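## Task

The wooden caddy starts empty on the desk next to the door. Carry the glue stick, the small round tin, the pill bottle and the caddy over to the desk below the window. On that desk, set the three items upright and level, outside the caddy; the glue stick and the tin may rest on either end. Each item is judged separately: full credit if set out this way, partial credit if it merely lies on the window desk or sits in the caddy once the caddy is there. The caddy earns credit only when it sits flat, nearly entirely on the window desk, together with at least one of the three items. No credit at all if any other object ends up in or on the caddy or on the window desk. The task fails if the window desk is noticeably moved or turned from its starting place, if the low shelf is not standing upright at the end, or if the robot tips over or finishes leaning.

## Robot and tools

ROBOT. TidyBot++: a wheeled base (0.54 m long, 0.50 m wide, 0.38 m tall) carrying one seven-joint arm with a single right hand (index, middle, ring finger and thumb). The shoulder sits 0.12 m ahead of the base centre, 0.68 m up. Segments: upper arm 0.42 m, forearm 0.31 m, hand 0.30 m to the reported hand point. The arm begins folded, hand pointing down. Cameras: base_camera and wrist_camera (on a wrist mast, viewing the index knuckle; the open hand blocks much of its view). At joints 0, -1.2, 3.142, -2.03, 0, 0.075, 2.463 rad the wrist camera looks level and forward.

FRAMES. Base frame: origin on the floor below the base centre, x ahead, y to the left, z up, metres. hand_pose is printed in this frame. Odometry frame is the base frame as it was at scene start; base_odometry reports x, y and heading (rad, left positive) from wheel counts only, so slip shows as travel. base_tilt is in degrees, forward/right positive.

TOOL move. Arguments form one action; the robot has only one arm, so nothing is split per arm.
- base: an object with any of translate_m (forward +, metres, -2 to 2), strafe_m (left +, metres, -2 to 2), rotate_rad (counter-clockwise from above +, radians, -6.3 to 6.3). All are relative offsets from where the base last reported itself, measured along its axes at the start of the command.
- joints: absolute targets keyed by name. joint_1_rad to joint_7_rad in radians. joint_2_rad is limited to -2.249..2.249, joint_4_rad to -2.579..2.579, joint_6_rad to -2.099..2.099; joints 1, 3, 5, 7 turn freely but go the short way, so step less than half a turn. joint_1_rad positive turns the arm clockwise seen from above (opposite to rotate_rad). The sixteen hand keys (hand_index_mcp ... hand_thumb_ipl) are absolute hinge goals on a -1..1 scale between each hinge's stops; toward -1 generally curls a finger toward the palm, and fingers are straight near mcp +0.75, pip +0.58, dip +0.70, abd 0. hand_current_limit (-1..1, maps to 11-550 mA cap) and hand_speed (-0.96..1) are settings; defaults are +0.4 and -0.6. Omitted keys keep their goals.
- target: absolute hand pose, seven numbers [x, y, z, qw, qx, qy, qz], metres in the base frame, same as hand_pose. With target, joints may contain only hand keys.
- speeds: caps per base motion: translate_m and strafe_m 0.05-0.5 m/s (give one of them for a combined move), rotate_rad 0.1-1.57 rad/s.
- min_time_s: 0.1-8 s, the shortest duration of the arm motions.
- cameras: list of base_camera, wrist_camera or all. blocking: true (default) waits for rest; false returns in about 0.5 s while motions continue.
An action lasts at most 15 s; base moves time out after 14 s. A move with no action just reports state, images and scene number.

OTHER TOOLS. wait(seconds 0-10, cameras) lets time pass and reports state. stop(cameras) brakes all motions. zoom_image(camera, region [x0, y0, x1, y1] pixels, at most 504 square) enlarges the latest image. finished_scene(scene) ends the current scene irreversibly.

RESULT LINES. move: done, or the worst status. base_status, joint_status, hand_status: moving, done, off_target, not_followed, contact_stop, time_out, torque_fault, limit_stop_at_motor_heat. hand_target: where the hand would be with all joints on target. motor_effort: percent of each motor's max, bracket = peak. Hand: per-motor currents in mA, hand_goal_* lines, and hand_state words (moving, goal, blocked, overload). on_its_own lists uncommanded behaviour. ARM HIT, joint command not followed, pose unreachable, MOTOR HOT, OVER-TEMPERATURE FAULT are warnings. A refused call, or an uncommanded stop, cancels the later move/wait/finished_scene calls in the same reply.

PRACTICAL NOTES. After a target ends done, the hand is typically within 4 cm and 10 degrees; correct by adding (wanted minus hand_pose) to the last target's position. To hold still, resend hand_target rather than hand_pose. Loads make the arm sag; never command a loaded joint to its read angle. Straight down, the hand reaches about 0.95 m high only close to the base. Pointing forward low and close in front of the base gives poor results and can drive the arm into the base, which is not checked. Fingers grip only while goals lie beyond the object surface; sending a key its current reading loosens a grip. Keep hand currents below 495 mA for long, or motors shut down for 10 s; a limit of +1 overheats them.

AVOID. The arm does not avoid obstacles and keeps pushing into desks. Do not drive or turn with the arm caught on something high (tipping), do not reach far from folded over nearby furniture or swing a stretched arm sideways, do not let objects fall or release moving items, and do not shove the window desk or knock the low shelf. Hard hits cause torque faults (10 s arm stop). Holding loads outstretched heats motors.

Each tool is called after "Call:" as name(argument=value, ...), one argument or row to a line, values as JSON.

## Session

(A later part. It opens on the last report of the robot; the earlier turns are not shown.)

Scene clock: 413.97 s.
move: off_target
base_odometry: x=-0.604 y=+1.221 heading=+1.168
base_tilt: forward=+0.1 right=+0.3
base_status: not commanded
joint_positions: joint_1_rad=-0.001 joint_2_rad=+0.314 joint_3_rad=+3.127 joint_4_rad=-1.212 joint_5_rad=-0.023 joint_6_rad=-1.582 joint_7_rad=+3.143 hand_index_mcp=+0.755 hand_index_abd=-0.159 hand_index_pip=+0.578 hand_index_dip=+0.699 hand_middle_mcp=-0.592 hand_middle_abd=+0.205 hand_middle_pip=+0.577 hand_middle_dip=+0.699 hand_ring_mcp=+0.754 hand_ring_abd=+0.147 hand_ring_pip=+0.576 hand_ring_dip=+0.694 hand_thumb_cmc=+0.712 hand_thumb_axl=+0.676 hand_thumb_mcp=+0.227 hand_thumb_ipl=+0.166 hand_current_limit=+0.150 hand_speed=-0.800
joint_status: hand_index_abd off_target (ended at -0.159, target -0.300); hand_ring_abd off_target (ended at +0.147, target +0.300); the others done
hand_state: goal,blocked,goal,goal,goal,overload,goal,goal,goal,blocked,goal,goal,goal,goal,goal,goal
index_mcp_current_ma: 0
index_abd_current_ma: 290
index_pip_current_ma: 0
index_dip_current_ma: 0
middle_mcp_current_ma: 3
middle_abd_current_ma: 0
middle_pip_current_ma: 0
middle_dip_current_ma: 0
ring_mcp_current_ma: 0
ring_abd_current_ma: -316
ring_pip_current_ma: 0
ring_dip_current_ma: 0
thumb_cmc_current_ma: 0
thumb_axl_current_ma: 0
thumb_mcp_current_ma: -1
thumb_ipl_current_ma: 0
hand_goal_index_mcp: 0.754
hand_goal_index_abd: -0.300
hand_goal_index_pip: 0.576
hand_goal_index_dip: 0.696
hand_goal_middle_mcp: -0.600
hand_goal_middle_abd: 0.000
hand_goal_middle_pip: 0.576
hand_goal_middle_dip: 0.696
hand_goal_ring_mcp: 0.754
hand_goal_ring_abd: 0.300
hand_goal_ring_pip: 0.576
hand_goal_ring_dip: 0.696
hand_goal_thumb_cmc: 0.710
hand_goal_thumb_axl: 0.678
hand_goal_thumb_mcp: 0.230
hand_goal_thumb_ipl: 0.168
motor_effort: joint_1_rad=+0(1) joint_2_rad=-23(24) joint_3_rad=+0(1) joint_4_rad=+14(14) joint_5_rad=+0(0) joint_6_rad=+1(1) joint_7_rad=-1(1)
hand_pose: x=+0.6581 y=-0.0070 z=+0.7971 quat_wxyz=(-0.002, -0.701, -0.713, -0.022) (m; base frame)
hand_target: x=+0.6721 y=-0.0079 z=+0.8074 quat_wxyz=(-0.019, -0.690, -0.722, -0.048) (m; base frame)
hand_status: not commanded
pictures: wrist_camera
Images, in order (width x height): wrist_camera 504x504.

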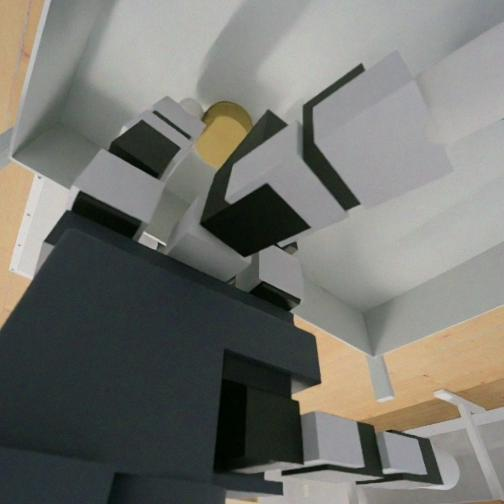

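Call:
move(
  joints={"joint_2_rad": 0.33, "joint_4_rad": -1.0, "joint_6_rad": -1.73},
  min_time_s=2.5,
  cameras=["wrist_camera"],
)

Scene clock: 417.53 s.
move: done
base_odometry: x=-0.604 y=+1.221 heading=+1.168
base_tilt: forward=+0.1 right=+0.3
base_status: not commanded
joint_positions: joint_1_rad=-0.001 joint_2_rad=+0.314 joint_3_rad=+3.127 joint_4_rad=-1.017 joint_5_rad=-0.023 joint_6_rad=-1.660 joint_7_rad=+3.143 hand_index_mcp=+0.755 hand_index_abd=-0.159 hand_index_pip=+0.578 hand_index_dip=+0.699 hand_middle_mcp=-0.592 hand_middle_abd=+0.205 hand_middle_pip=+0.577 hand_middle_dip=+0.699 hand_ring_mcp=+0.754 hand_ring_abd=+0.147 hand_ring_pip=+0.576 hand_ring_dip=+0.694 hand_thumb_cmc=+0.712 hand_thumb_axl=+0.676 hand_thumb_mcp=+0.227 hand_thumb_ipl=+0.166 hand_current_limit=+0.150 hand_speed=-0.800
joint_status: all done
hand_state: goal,blocked,goal,goal,goal,overload,goal,goal,goal,blocked,goal,goal,goal,goal,goal,goal
index_mcp_current_ma: 0
index_abd_current_ma: 290
index_pip_current_ma: 0
index_dip_current_ma: 0
middle_mcp_current_ma: 3
middle_abd_current_ma: 0
middle_pip_current_ma: 0
middle_dip_current_ma: 0
ring_mcp_current_ma: 0
ring_abd_current_ma: -316
ring_pip_current_ma: 0
ring_dip_current_ma: 0
thumb_cmc_current_ma: 0
thumb_axl_current_ma: 0
thumb_mcp_current_ma: -1
thumb_ipl_current_ma: 0
hand_goal_index_mcp: 0.754
hand_goal_index_abd: -0.300
hand_goal_index_pip: 0.576
hand_goal_index_dip: 0.696
hand_goal_middle_mcp: -0.600
hand_goal_middle_abd: 0.000
hand_goal_middle_pip: 0.576
hand_goal_middle_dip: 0.696
hand_goal_ring_mcp: 0.754
hand_goal_ring_abd: 0.300
hand_goal_ring_pip: 0.576
hand_goal_ring_dip: 0.696
hand_goal_thumb_cmc: 0.710
hand_goal_thumb_axl: 0.678
hand_goal_thumb_mcp: 0.230
hand_goal_thumb_ipl: 0.168
motor_effort: joint_1_rad=-1(1) joint_2_rad=-23(25) joint_3_rad=+0(1) joint_4_rad=+14(15) joint_5_rad=+0(0) joint_6_rad=+2(3) joint_7_rad=-1(1)
hand_pose: x=+0.6838 y=-0.0068 z=+0.8710 quat_wxyz=(-0.043, -0.698, -0.712, -0.063) (m; base frame)
hand_target: x=+0.6709 y=-0.0077 z=+0.8610 quat_wxyz=(-0.015, -0.688, -0.725, -0.044) (m; base frame)
hand_status: not commanded
pictures: wrist_camera
Images, in order (width x height): wrist_camera 504x504.

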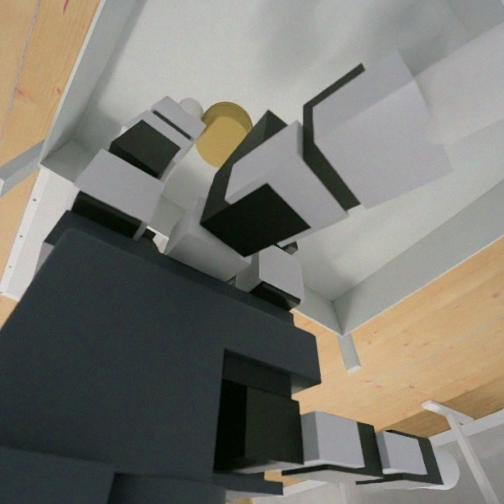

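Call:
move(
  joints={"joint_2_rad": 0.225, "joint_4_rad": -0.90, "joint_6_rad": -1.95},
  min_time_s=2.5,
  cameras=["wrist_camera"],
)

Call:
move(
  base={"translate_m": -0.80},
  speeds={"translate_m": 0.25},
  cameras=["wrist_camera"],
)

Scene clock: 425.23 s.
move: done
base_odometry: x=-0.604 y=+1.221 heading=+1.168
base_tilt: forward=+0.1 right=+0.3
base_status: not commanded
joint_positions: joint_1_rad=-0.001 joint_2_rad=+0.242 joint_3_rad=+3.127 joint_4_rad=-0.917 joint_5_rad=-0.023 joint_6_rad=-1.879 joint_7_rad=+3.143 hand_index_mcp=+0.755 hand_index_abd=-0.159 hand_index_pip=+0.578 hand_index_dip=+0.699 hand_middle_mcp=-0.592 hand_middle_abd=+0.205 hand_middle_pip=+0.577 hand_middle_dip=+0.699 hand_ring_mcp=+0.754 hand_ring_abd=+0.147 hand_ring_pip=+0.576 hand_ring_dip=+0.694 hand_thumb_cmc=+0.712 hand_thumb_axl=+0.676 hand_thumb_mcp=+0.227 hand_thumb_ipl=+0.166 hand_current_limit=+0.150 hand_speed=-0.800
joint_status: all done
hand_state: goal,blocked,goal,goal,goal,overload,goal,goal,goal,blocked,goal,goal,goal,goal,goal,goal
index_mcp_current_ma: 0
index_abd_current_ma: 290
index_pip_current_ma: 0
index_dip_current_ma: 0
middle_mcp_current_ma: 3
middle_abd_current_ma: 0
middle_pip_current_ma: 0
middle_dip_current_ma: 0
ring_mcp_current_ma: 0
ring_abd_current_ma: -316
ring_pip_current_ma: 0
ring_dip_current_ma: 0
thumb_cmc_current_ma: 0
thumb_axl_current_ma: 0
thumb_mcp_current_ma: -1
thumb_ipl_current_ma: 0
hand_goal_index_mcp: 0.754
hand_goal_index_abd: -0.300
hand_goal_index_pip: 0.576
hand_goal_index_dip: 0.696
hand_goal_middle_mcp: -0.600
hand_goal_middle_abd: 0.000
hand_goal_middle_pip: 0.576
hand_goal_middle_dip: 0.696
hand_goal_ring_mcp: 0.754
hand_goal_ring_abd: 0.300
hand_goal_ring_pip: 0.576
hand_goal_ring_dip: 0.696
hand_goal_thumb_cmc: 0.710
hand_goal_thumb_axl: 0.678
hand_goal_thumb_mcp: 0.230
hand_goal_thumb_ipl: 0.168
motor_effort: joint_1_rad=-1(1) joint_2_rad=-20(25) joint_3_rad=+0(1) joint_4_rad=+13(15) joint_5_rad=+0(0) joint_6_rad=+1(2) joint_7_rad=-1(1)
hand_pose: x=+0.6237 y=-0.0074 z=+0.9246 quat_wxyz=(-0.027, -0.697, -0.715, -0.045) (m; base frame)
hand_target: x=+0.6024 y=-0.0072 z=+0.9320 quat_wxyz=(-0.011, -0.685, -0.728, -0.037) (m; base frame)
hand_status: not commanded
pictures: wrist_camera
Images, in order (width x height): wrist_camera 504x504.

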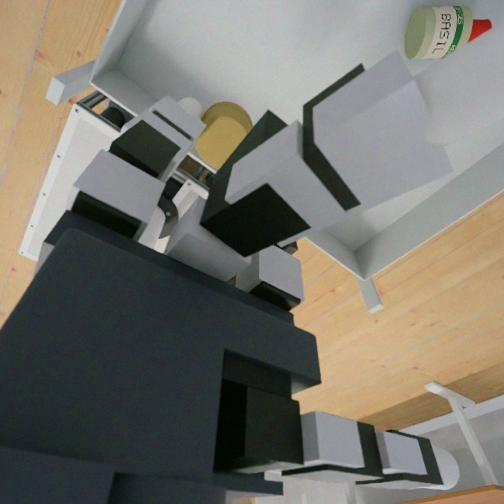

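Scene clock: 429.27 s.
move: done
base_odometry: x=-0.918 y=+0.484 heading=+1.168
base_tilt: forward=+0.1 right=+0.3
base_status: done
joint_positions: joint_1_rad=-0.001 joint_2_rad=+0.228 joint_3_rad=+3.127 joint_4_rad=-0.916 joint_5_rad=-0.023 joint_6_rad=-1.885 joint_7_rad=+3.143 hand_index_mcp=+0.755 hand_index_abd=-0.159 hand_index_pip=+0.578 hand_index_dip=+0.699 hand_middle_mcp=-0.592 hand_middle_abd=+0.205 hand_middle_pip=+0.577 hand_middle_dip=+0.699 hand_ring_mcp=+0.754 hand_ring_abd=+0.147 hand_ring_pip=+0.576 hand_ring_dip=+0.694 hand_thumb_cmc=+0.712 hand_thumb_axl=+0.676 hand_thumb_mcp=+0.227 hand_thumb_ipl=+0.166 hand_current_limit=+0.150 hand_speed=-0.800
joint_status: not commanded
hand_state: goal,blocked,goal,goal,goal,overload,goal,goal,goal,blocked,goal,goal,goal,goal,goal,goal
index_mcp_current_ma: 0
index_abd_current_ma: 290
index_pip_current_ma: 0
index_dip_current_ma: 0
middle_mcp_current_ma: 3
middle_abd_current_ma: 0
middle_pip_current_ma: 0
middle_dip_current_ma: 0
ring_mcp_current_ma: 0
ring_abd_current_ma: -316
ring_pip_current_ma: 0
ring_dip_current_ma: 0
thumb_cmc_current_ma: 0
thumb_axl_current_ma: 0
thumb_mcp_current_ma: -1
thumb_ipl_current_ma: 0
hand_goal_index_mcp: 0.754
hand_goal_index_abd: -0.300
hand_goal_index_pip: 0.576
hand_goal_index_dip: 0.696
hand_goal_middle_mcp: -0.600
hand_goal_middle_abd: 0.000
hand_goal_middle_pip: 0.576
hand_goal_middle_dip: 0.696
hand_goal_ring_mcp: 0.754
hand_goal_ring_abd: 0.300
hand_goal_ring_pip: 0.576
hand_goal_ring_dip: 0.696
hand_goal_thumb_cmc: 0.710
hand_goal_thumb_axl: 0.678
hand_goal_thumb_mcp: 0.230
hand_goal_thumb_ipl: 0.168
motor_effort: joint_1_rad=-1(1) joint_2_rad=-19(23) joint_3_rad=+0(1) joint_4_rad=+13(14) joint_5_rad=+0(0) joint_6_rad=+1(2) joint_7_rad=-1(1)
hand_pose: x=+0.6188 y=-0.0075 z=+0.9313 quat_wxyz=(-0.031, -0.697, -0.715, -0.049) (m; base frame)
hand_target: x=+0.6024 y=-0.0072 z=+0.9320 quat_wxyz=(-0.011, -0.685, -0.728, -0.037) (m; base frame)
hand_status: not commanded
pictures: wrist_camera
Images, in order (width x height): wrist_camera 504x504.

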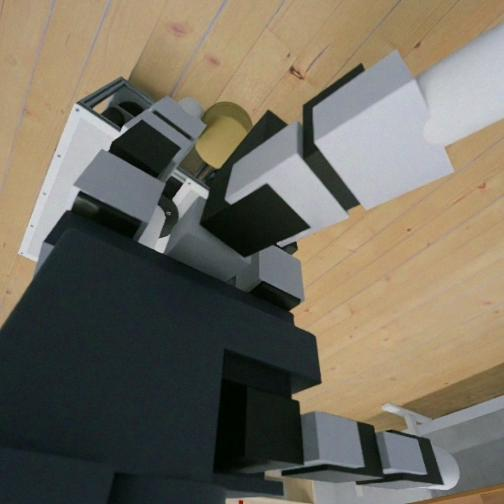

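Call:
move(
  base={"rotate_rad": 1.567},
  speeds={"rotate_rad": 0.7},
  cameras=["wrist_camera"],
)

Scene clock: 434.17 s.
move: done
base_odometry: x=-0.918 y=+0.484 heading=+2.735
base_tilt: forward=+0.1 right=+0.3
base_status: done
joint_positions: joint_1_rad=+0.006 joint_2_rad=+0.228 joint_3_rad=+3.127 joint_4_rad=-0.916 joint_5_rad=-0.023 joint_6_rad=-1.885 joint_7_rad=+3.143 hand_index_mcp=+0.755 hand_index_abd=-0.159 hand_index_pip=+0.578 hand_index_dip=+0.699 hand_middle_mcp=-0.592 hand_middle_abd=+0.205 hand_middle_pip=+0.577 hand_middle_dip=+0.699 hand_ring_mcp=+0.754 hand_ring_abd=+0.147 hand_ring_pip=+0.576 hand_ring_dip=+0.694 hand_thumb_cmc=+0.712 hand_thumb_axl=+0.676 hand_thumb_mcp=+0.227 hand_thumb_ipl=+0.166 hand_current_limit=+0.150 hand_speed=-0.800
joint_status: not commanded
hand_state: goal,blocked,goal,goal,goal,overload,goal,goal,goal,blocked,goal,goal,goal,goal,goal,goal
index_mcp_current_ma: 0
index_abd_current_ma: 290
index_pip_current_ma: 0
index_dip_current_ma: 0
middle_mcp_current_ma: 3
middle_abd_current_ma: 0
middle_pip_current_ma: 0
middle_dip_current_ma: 0
ring_mcp_current_ma: 0
ring_abd_current_ma: -316
ring_pip_current_ma: 0
ring_dip_current_ma: 0
thumb_cmc_current_ma: 0
thumb_axl_current_ma: 0
thumb_mcp_current_ma: -1
thumb_ipl_current_ma: 0
hand_goal_index_mcp: 0.754
hand_goal_index_abd: -0.300
hand_goal_index_pip: 0.576
hand_goal_index_dip: 0.696
hand_goal_middle_mcp: -0.600
hand_goal_middle_abd: 0.000
hand_goal_middle_pip: 0.576
hand_goal_middle_dip: 0.696
hand_goal_ring_mcp: 0.754
hand_goal_ring_abd: 0.300
hand_goal_ring_pip: 0.576
hand_goal_ring_dip: 0.696
hand_goal_thumb_cmc: 0.710
hand_goal_thumb_axl: 0.678
hand_goal_thumb_mcp: 0.230
hand_goal_thumb_ipl: 0.168
motor_effort: joint_1_rad=-1(3) joint_2_rad=-20(22) joint_3_rad=+0(2) joint_4_rad=+13(13) joint_5_rad=+0(1) joint_6_rad=+1(2) joint_7_rad=-1(1)
hand_pose: x=+0.6187 y=-0.0106 z=+0.9313 quat_wxyz=(-0.031, -0.699, -0.712, -0.048) (m; base frame)
hand_target: x=+0.6024 y=-0.0072 z=+0.9320 quat_wxyz=(-0.011, -0.685, -0.728, -0.037) (m; base frame)
hand_status: not commanded
pictures: wrist_camera
Images, in order (width x height): wrist_camera 504x504.

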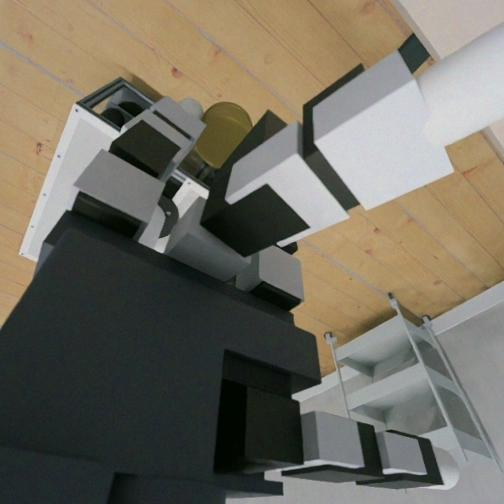

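Call:
move(
  base={"translate_m": 0.255, "strafe_m": 0.04},
  speeds={"translate_m": 0.2},
  cameras=["wrist_camera"],
)

Scene clock: 437.43 s.
move: done
base_odometry: x=-1.168 y=+0.549 heading=+2.736
base_tilt: forward=+0.1 right=+0.3
base_status: done
joint_positions: joint_1_rad=+0.006 joint_2_rad=+0.226 joint_3_rad=+3.127 joint_4_rad=-0.915 joint_5_rad=-0.023 joint_6_rad=-1.887 joint_7_rad=+3.143 hand_index_mcp=+0.755 hand_index_abd=-0.159 hand_index_pip=+0.578 hand_index_dip=+0.699 hand_middle_mcp=-0.592 hand_middle_abd=+0.205 hand_middle_pip=+0.577 hand_middle_dip=+0.699 hand_ring_mcp=+0.754 hand_ring_abd=+0.147 hand_ring_pip=+0.576 hand_ring_dip=+0.694 hand_thumb_cmc=+0.712 hand_thumb_axl=+0.676 hand_thumb_mcp=+0.227 hand_thumb_ipl=+0.166 hand_current_limit=+0.150 hand_speed=-0.800
joint_status: not commanded
hand_state: goal,blocked,goal,goal,goal,overload,goal,goal,goal,blocked,goal,goal,goal,goal,goal,goal
index_mcp_current_ma: 0
index_abd_current_ma: 290
index_pip_current_ma: 0
index_dip_current_ma: 0
middle_mcp_current_ma: 3
middle_abd_current_ma: 0
middle_pip_current_ma: 0
middle_dip_current_ma: 0
ring_mcp_current_ma: 0
ring_abd_current_ma: -316
ring_pip_current_ma: 0
ring_dip_current_ma: 0
thumb_cmc_current_ma: 0
thumb_axl_current_ma: 0
thumb_mcp_current_ma: -1
thumb_ipl_current_ma: 0
hand_goal_index_mcp: 0.754
hand_goal_index_abd: -0.300
hand_goal_index_pip: 0.576
hand_goal_index_dip: 0.696
hand_goal_middle_mcp: -0.600
hand_goal_middle_abd: 0.000
hand_goal_middle_pip: 0.576
hand_goal_middle_dip: 0.696
hand_goal_ring_mcp: 0.754
hand_goal_ring_abd: 0.300
hand_goal_ring_pip: 0.576
hand_goal_ring_dip: 0.696
hand_goal_thumb_cmc: 0.710
hand_goal_thumb_axl: 0.678
hand_goal_thumb_mcp: 0.230
hand_goal_thumb_ipl: 0.168
motor_effort: joint_1_rad=-1(2) joint_2_rad=-19(22) joint_3_rad=+0(1) joint_4_rad=+13(14) joint_5_rad=+0(0) joint_6_rad=+1(2) joint_7_rad=-1(1)
hand_pose: x=+0.6180 y=-0.0106 z=+0.9323 quat_wxyz=(-0.031, -0.699, -0.712, -0.049) (m; base frame)
hand_target: x=+0.6024 y=-0.0072 z=+0.9320 quat_wxyz=(-0.011, -0.685, -0.728, -0.037) (m; base frame)
hand_status: not commanded
pictures: wrist_camera
Images, in order (width x height): wrist_camera 504x504.

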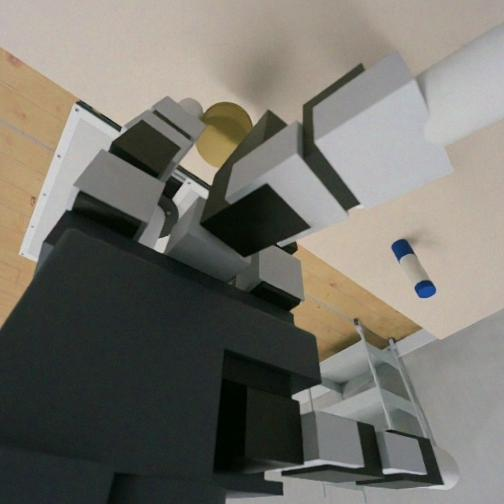

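Call:
move(
  joints={"joint_2_rad": 0.37, "joint_4_rad": -0.94, "joint_6_rad": -1.76},
  min_time_s=2,
  cameras=["wrist_camera"],
)

Scene clock: 443.17 s.
move: done
base_odometry: x=-1.168 y=+0.549 heading=+2.736
base_tilt: forward=+0.1 right=+0.3
base_status: not commanded
joint_positions: joint_1_rad=+0.006 joint_2_rad=+0.346 joint_3_rad=+3.127 joint_4_rad=-0.922 joint_5_rad=-0.023 joint_6_rad=-1.832 joint_7_rad=+3.143 hand_index_mcp=+0.755 hand_index_abd=-0.159 hand_index_pip=+0.578 hand_index_dip=+0.699 hand_middle_mcp=-0.592 hand_middle_abd=+0.205 hand_middle_pip=+0.577 hand_middle_dip=+0.699 hand_ring_mcp=+0.754 hand_ring_abd=+0.147 hand_ring_pip=+0.576 hand_ring_dip=+0.694 hand_thumb_cmc=+0.712 hand_thumb_axl=+0.676 hand_thumb_mcp=+0.227 hand_thumb_ipl=+0.166 hand_current_limit=+0.150 hand_speed=-0.800
joint_status: all done
hand_state: goal,blocked,goal,goal,goal,overload,goal,goal,goal,blocked,goal,goal,goal,goal,goal,goal
index_mcp_current_ma: 0
index_abd_current_ma: 290
index_pip_current_ma: 0
index_dip_current_ma: 0
middle_mcp_current_ma: 3
middle_abd_current_ma: 0
middle_pip_current_ma: 0
middle_dip_current_ma: 0
ring_mcp_current_ma: 0
ring_abd_current_ma: -316
ring_pip_current_ma: 0
ring_dip_current_ma: 0
thumb_cmc_current_ma: 0
thumb_axl_current_ma: 0
thumb_mcp_current_ma: -1
thumb_ipl_current_ma: 0
hand_goal_index_mcp: 0.754
hand_goal_index_abd: -0.300
hand_goal_index_pip: 0.576
hand_goal_index_dip: 0.696
hand_goal_middle_mcp: -0.600
hand_goal_middle_abd: 0.000
hand_goal_middle_pip: 0.576
hand_goal_middle_dip: 0.696
hand_goal_ring_mcp: 0.754
hand_goal_ring_abd: 0.300
hand_goal_ring_pip: 0.576
hand_goal_ring_dip: 0.696
hand_goal_thumb_cmc: 0.710
hand_goal_thumb_axl: 0.678
hand_goal_thumb_mcp: 0.230
hand_goal_thumb_ipl: 0.168
motor_effort: joint_1_rad=-1(1) joint_2_rad=-24(25) joint_3_rad=+0(1) joint_4_rad=+13(14) joint_5_rad=+0(0) joint_6_rad=+0(2) joint_7_rad=-1(1)
hand_pose: x=+0.6596 y=-0.0106 z=+0.8734 quat_wxyz=(-0.005, -0.701, -0.713, -0.025) (m; base frame)
hand_target: x=+0.6822 y=-0.0078 z=+0.8602 quat_wxyz=(-0.011, -0.688, -0.725, -0.040) (m; base frame)
hand_status: not commanded
pictures: wrist_camera
Images, in order (width x height): wrist_camera 504x504.

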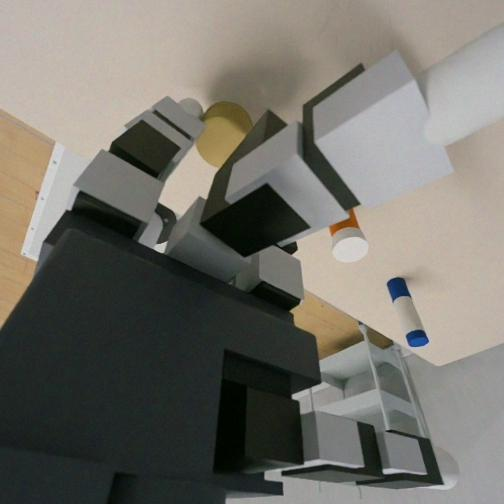

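Call:
move(
  joints={"joint_4_rad": -0.97, "joint_6_rad": -1.735},
  min_time_s=1,
)

Call:
move(
  joints={"joint_4_rad": -0.99, "joint_6_rad": -1.715},
  min_time_s=1,
  cameras=["wrist_camera"],
)

Scene clock: 445.70 s.
move: done
base_odometry: x=-1.168 y=+0.549 heading=+2.736
base_tilt: forward=+0.1 right=+0.3
base_status: not commanded
joint_positions: joint_1_rad=+0.006 joint_2_rad=+0.346 joint_3_rad=+3.127 joint_4_rad=-0.950 joint_5_rad=-0.023 joint_6_rad=-1.808 joint_7_rad=+3.143 hand_index_mcp=+0.755 hand_index_abd=-0.159 hand_index_pip=+0.578 hand_index_dip=+0.699 hand_middle_mcp=-0.592 hand_middle_abd=+0.205 hand_middle_pip=+0.577 hand_middle_dip=+0.699 hand_ring_mcp=+0.754 hand_ring_abd=+0.147 hand_ring_pip=+0.576 hand_ring_dip=+0.694 hand_thumb_cmc=+0.712 hand_thumb_axl=+0.676 hand_thumb_mcp=+0.227 hand_thumb_ipl=+0.166 hand_current_limit=+0.150 hand_speed=-0.800
joint_status: all done
hand_state: goal,blocked,goal,goal,goal,overload,goal,goal,goal,blocked,goal,goal,goal,goal,goal,goal
index_mcp_current_ma: 0
index_abd_current_ma: 290
index_pip_current_ma: 0
index_dip_current_ma: 0
middle_mcp_current_ma: 3
middle_abd_current_ma: 0
middle_pip_current_ma: 0
middle_dip_current_ma: 0
ring_mcp_current_ma: 0
ring_abd_current_ma: -316
ring_pip_current_ma: 0
ring_dip_current_ma: 0
thumb_cmc_current_ma: 0
thumb_axl_current_ma: 0
thumb_mcp_current_ma: -1
thumb_ipl_current_ma: 0
hand_goal_index_mcp: 0.754
hand_goal_index_abd: -0.300
hand_goal_index_pip: 0.576
hand_goal_index_dip: 0.696
hand_goal_middle_mcp: -0.600
hand_goal_middle_abd: 0.000
hand_goal_middle_pip: 0.576
hand_goal_middle_dip: 0.696
hand_goal_ring_mcp: 0.754
hand_goal_ring_abd: 0.300
hand_goal_ring_pip: 0.576
hand_goal_ring_dip: 0.696
hand_goal_thumb_cmc: 0.710
hand_goal_thumb_axl: 0.678
hand_goal_thumb_mcp: 0.230
hand_goal_thumb_ipl: 0.168
motor_effort: joint_1_rad=-1(1) joint_2_rad=-24(24) joint_3_rad=+0(1) joint_4_rad=+13(14) joint_5_rad=+0(0) joint_6_rad=+0(2) joint_7_rad=-1(1)
hand_pose: x=+0.6606 y=-0.0106 z=+0.8642 quat_wxyz=(-0.003, -0.701, -0.712, -0.023) (m; base frame)
hand_target: x=+0.6830 y=-0.0078 z=+0.8505 quat_wxyz=(-0.009, -0.688, -0.725, -0.039) (m; base frame)
hand_status: not commanded
pictures: none

Scene clock: 447.00 s.
move: done
base_odometry: x=-1.168 y=+0.549 heading=+2.736
base_tilt: forward=+0.1 right=+0.3
base_status: not commanded
joint_positions: joint_1_rad=+0.006 joint_2_rad=+0.346 joint_3_rad=+3.127 joint_4_rad=-0.970 joint_5_rad=-0.023 joint_6_rad=-1.788 joint_7_rad=+3.143 hand_index_mcp=+0.755 hand_index_abd=-0.159 hand_index_pip=+0.578 hand_index_dip=+0.699 hand_middle_mcp=-0.592 hand_middle_abd=+0.205 hand_middle_pip=+0.577 hand_middle_dip=+0.699 hand_ring_mcp=+0.754 hand_ring_abd=+0.147 hand_ring_pip=+0.576 hand_ring_dip=+0.694 hand_thumb_cmc=+0.712 hand_thumb_axl=+0.676 hand_thumb_mcp=+0.227 hand_thumb_ipl=+0.166 hand_current_limit=+0.150 hand_speed=-0.800
joint_status: all done
hand_state: goal,blocked,goal,goal,goal,overload,goal,goal,goal,blocked,goal,goal,goal,goal,goal,goal
index_mcp_current_ma: 0
index_abd_current_ma: 290
index_pip_current_ma: 0
index_dip_current_ma: 0
middle_mcp_current_ma: 3
middle_abd_current_ma: 0
middle_pip_current_ma: 0
middle_dip_current_ma: 0
ring_mcp_current_ma: 0
ring_abd_current_ma: -316
ring_pip_current_ma: 0
ring_dip_current_ma: 0
thumb_cmc_current_ma: 0
thumb_axl_current_ma: 0
thumb_mcp_current_ma: -1
thumb_ipl_current_ma: 0
hand_goal_index_mcp: 0.754
hand_goal_index_abd: -0.300
hand_goal_index_pip: 0.576
hand_goal_index_dip: 0.696
hand_goal_middle_mcp: -0.600
hand_goal_middle_abd: 0.000
hand_goal_middle_pip: 0.576
hand_goal_middle_dip: 0.696
hand_goal_ring_mcp: 0.754
hand_goal_ring_abd: 0.300
hand_goal_ring_pip: 0.576
hand_goal_ring_dip: 0.696
hand_goal_thumb_cmc: 0.710
hand_goal_thumb_axl: 0.678
hand_goal_thumb_mcp: 0.230
hand_goal_thumb_ipl: 0.168
motor_effort: joint_1_rad=-1(1) joint_2_rad=-23(25) joint_3_rad=+0(1) joint_4_rad=+13(14) joint_5_rad=+0(0) joint_6_rad=+1(2) joint_7_rad=-1(1)
hand_pose: x=+0.6624 y=-0.0105 z=+0.8583 quat_wxyz=(-0.004, -0.702, -0.712, -0.023) (m; base frame)
hand_target: x=+0.6844 y=-0.0078 z=+0.8444 quat_wxyz=(-0.009, -0.688, -0.724, -0.039) (m; base frame)
hand_status: not commanded
pictures: wrist_camera
Images, in order (width x height): wrist_camera 504x504.

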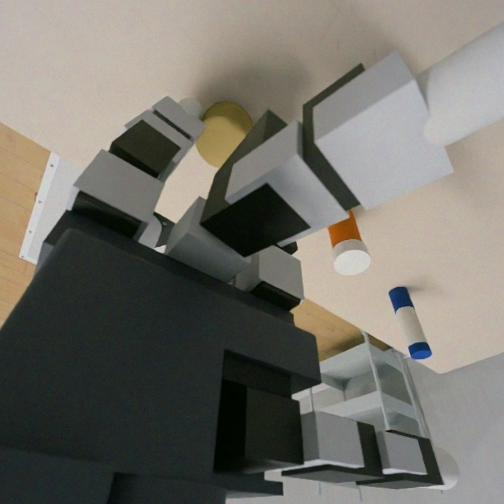

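Call:
move(
  joints={"joint_4_rad": -1.005, "joint_6_rad": -1.70},
  min_time_s=1,
  cameras=["wrist_camera"],
)

Call:
move(
  joints={"joint_4_rad": -1.02, "joint_6_rad": -1.685},
  min_time_s=1,
  cameras=["wrist_camera"],
)

Scene clock: 449.90 s.
move: done
base_odometry: x=-1.168 y=+0.549 heading=+2.736
base_tilt: forward=+0.1 right=+0.3
base_status: not commanded
joint_positions: joint_1_rad=+0.006 joint_2_rad=+0.346 joint_3_rad=+3.127 joint_4_rad=-0.981 joint_5_rad=-0.023 joint_6_rad=-1.776 joint_7_rad=+3.143 hand_index_mcp=+0.755 hand_index_abd=-0.159 hand_index_pip=+0.578 hand_index_dip=+0.699 hand_middle_mcp=-0.592 hand_middle_abd=+0.205 hand_middle_pip=+0.577 hand_middle_dip=+0.699 hand_ring_mcp=+0.755 hand_ring_abd=+0.147 hand_ring_pip=+0.576 hand_ring_dip=+0.695 hand_thumb_cmc=+0.712 hand_thumb_axl=+0.676 hand_thumb_mcp=+0.227 hand_thumb_ipl=+0.166 hand_current_limit=+0.150 hand_speed=-0.800
joint_status: all done
hand_state: goal,blocked,goal,goal,goal,overload,goal,goal,goal,blocked,goal,goal,goal,goal,goal,goal
index_mcp_current_ma: 0
index_abd_current_ma: 290
index_pip_current_ma: 0
index_dip_current_ma: 0
middle_mcp_current_ma: 3
middle_abd_current_ma: 0
middle_pip_current_ma: 0
middle_dip_current_ma: 0
ring_mcp_current_ma: 0
ring_abd_current_ma: -316
ring_pip_current_ma: 0
ring_dip_current_ma: 0
thumb_cmc_current_ma: 0
thumb_axl_current_ma: 0
thumb_mcp_current_ma: -1
thumb_ipl_current_ma: 0
hand_goal_index_mcp: 0.754
hand_goal_index_abd: -0.300
hand_goal_index_pip: 0.576
hand_goal_index_dip: 0.696
hand_goal_middle_mcp: -0.600
hand_goal_middle_abd: 0.000
hand_goal_middle_pip: 0.576
hand_goal_middle_dip: 0.696
hand_goal_ring_mcp: 0.754
hand_goal_ring_abd: 0.300
hand_goal_ring_pip: 0.576
hand_goal_ring_dip: 0.696
hand_goal_thumb_cmc: 0.710
hand_goal_thumb_axl: 0.678
hand_goal_thumb_mcp: 0.230
hand_goal_thumb_ipl: 0.168
motor_effort: joint_1_rad=-1(1) joint_2_rad=-22(24) joint_3_rad=+0(1) joint_4_rad=+13(15) joint_5_rad=+0(0) joint_6_rad=+0(2) joint_7_rad=-1(1)
hand_pose: x=+0.6635 y=-0.0105 z=+0.8549 quat_wxyz=(-0.004, -0.702, -0.712, -0.023) (m; base frame)
hand_target: x=+0.6853 y=-0.0078 z=+0.8397 quat_wxyz=(-0.009, -0.688, -0.724, -0.039) (m; base frame)
hand_status: not commanded
pictures: wrist_camera
Images, in order (width x height): wrist_camera 504x504.

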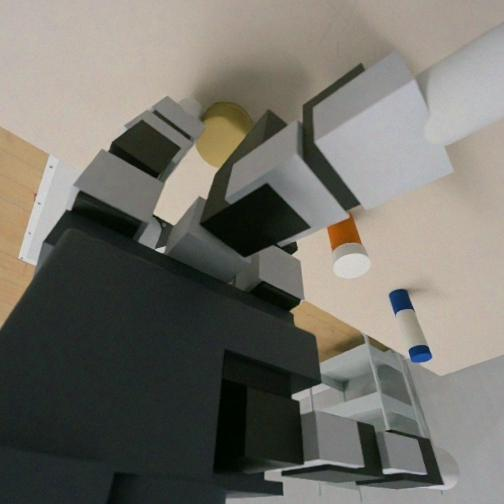

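Scene clock: 451.20 s.
move: done
base_odometry: x=-1.168 y=+0.549 heading=+2.736
base_tilt: forward=+0.1 right=+0.3
base_status: not commanded
joint_positions: joint_1_rad=+0.006 joint_2_rad=+0.346 joint_3_rad=+3.127 joint_4_rad=-0.990 joint_5_rad=-0.023 joint_6_rad=-1.764 joint_7_rad=+3.143 hand_index_mcp=+0.759 hand_index_abd=-0.159 hand_index_pip=+0.579 hand_index_dip=+0.699 hand_middle_mcp=-0.592 hand_middle_abd=+0.205 hand_middle_pip=+0.577 hand_middle_dip=+0.699 hand_ring_mcp=+0.760 hand_ring_abd=+0.147 hand_ring_pip=+0.578 hand_ring_dip=+0.696 hand_thumb_cmc=+0.712 hand_thumb_axl=+0.676 hand_thumb_mcp=+0.227 hand_thumb_ipl=+0.166 hand_current_limit=+0.150 hand_speed=-0.800
joint_status: all done
hand_state: goal,blocked,goal,goal,goal,overload,goal,goal,goal,blocked,goal,goal,goal,goal,goal,goal
index_mcp_current_ma: 1
index_abd_current_ma: 290
index_pip_current_ma: 0
index_dip_current_ma: 0
middle_mcp_current_ma: 3
middle_abd_current_ma: 0
middle_pip_current_ma: 0
middle_dip_current_ma: 0
ring_mcp_current_ma: 2
ring_abd_current_ma: -316
ring_pip_current_ma: 0
ring_dip_current_ma: 0
thumb_cmc_current_ma: 0
thumb_axl_current_ma: 0
thumb_mcp_current_ma: -1
thumb_ipl_current_ma: 0
hand_goal_index_mcp: 0.754
hand_goal_index_abd: -0.300
hand_goal_index_pip: 0.576
hand_goal_index_dip: 0.696
hand_goal_middle_mcp: -0.600
hand_goal_middle_abd: 0.000
hand_goal_middle_pip: 0.576
hand_goal_middle_dip: 0.696
hand_goal_ring_mcp: 0.754
hand_goal_ring_abd: 0.300
hand_goal_ring_pip: 0.576
hand_goal_ring_dip: 0.696
hand_goal_thumb_cmc: 0.710
hand_goal_thumb_axl: 0.678
hand_goal_thumb_mcp: 0.230
hand_goal_thumb_ipl: 0.168
motor_effort: joint_1_rad=-1(1) joint_2_rad=-21(22) joint_3_rad=+0(1) joint_4_rad=+12(13) joint_5_rad=-1(1) joint_6_rad=+1(2) joint_7_rad=-1(1)
hand_pose: x=+0.6650 y=-0.0105 z=+0.8527 quat_wxyz=(-0.005, -0.702, -0.712, -0.024) (m; base frame)
hand_target: x=+0.6862 y=-0.0079 z=+0.8351 quat_wxyz=(-0.009, -0.689, -0.724, -0.039) (m; base frame)
hand_status: not commanded
pictures: wrist_camera
Images, in order (width x height): wrist_camera 504x504.

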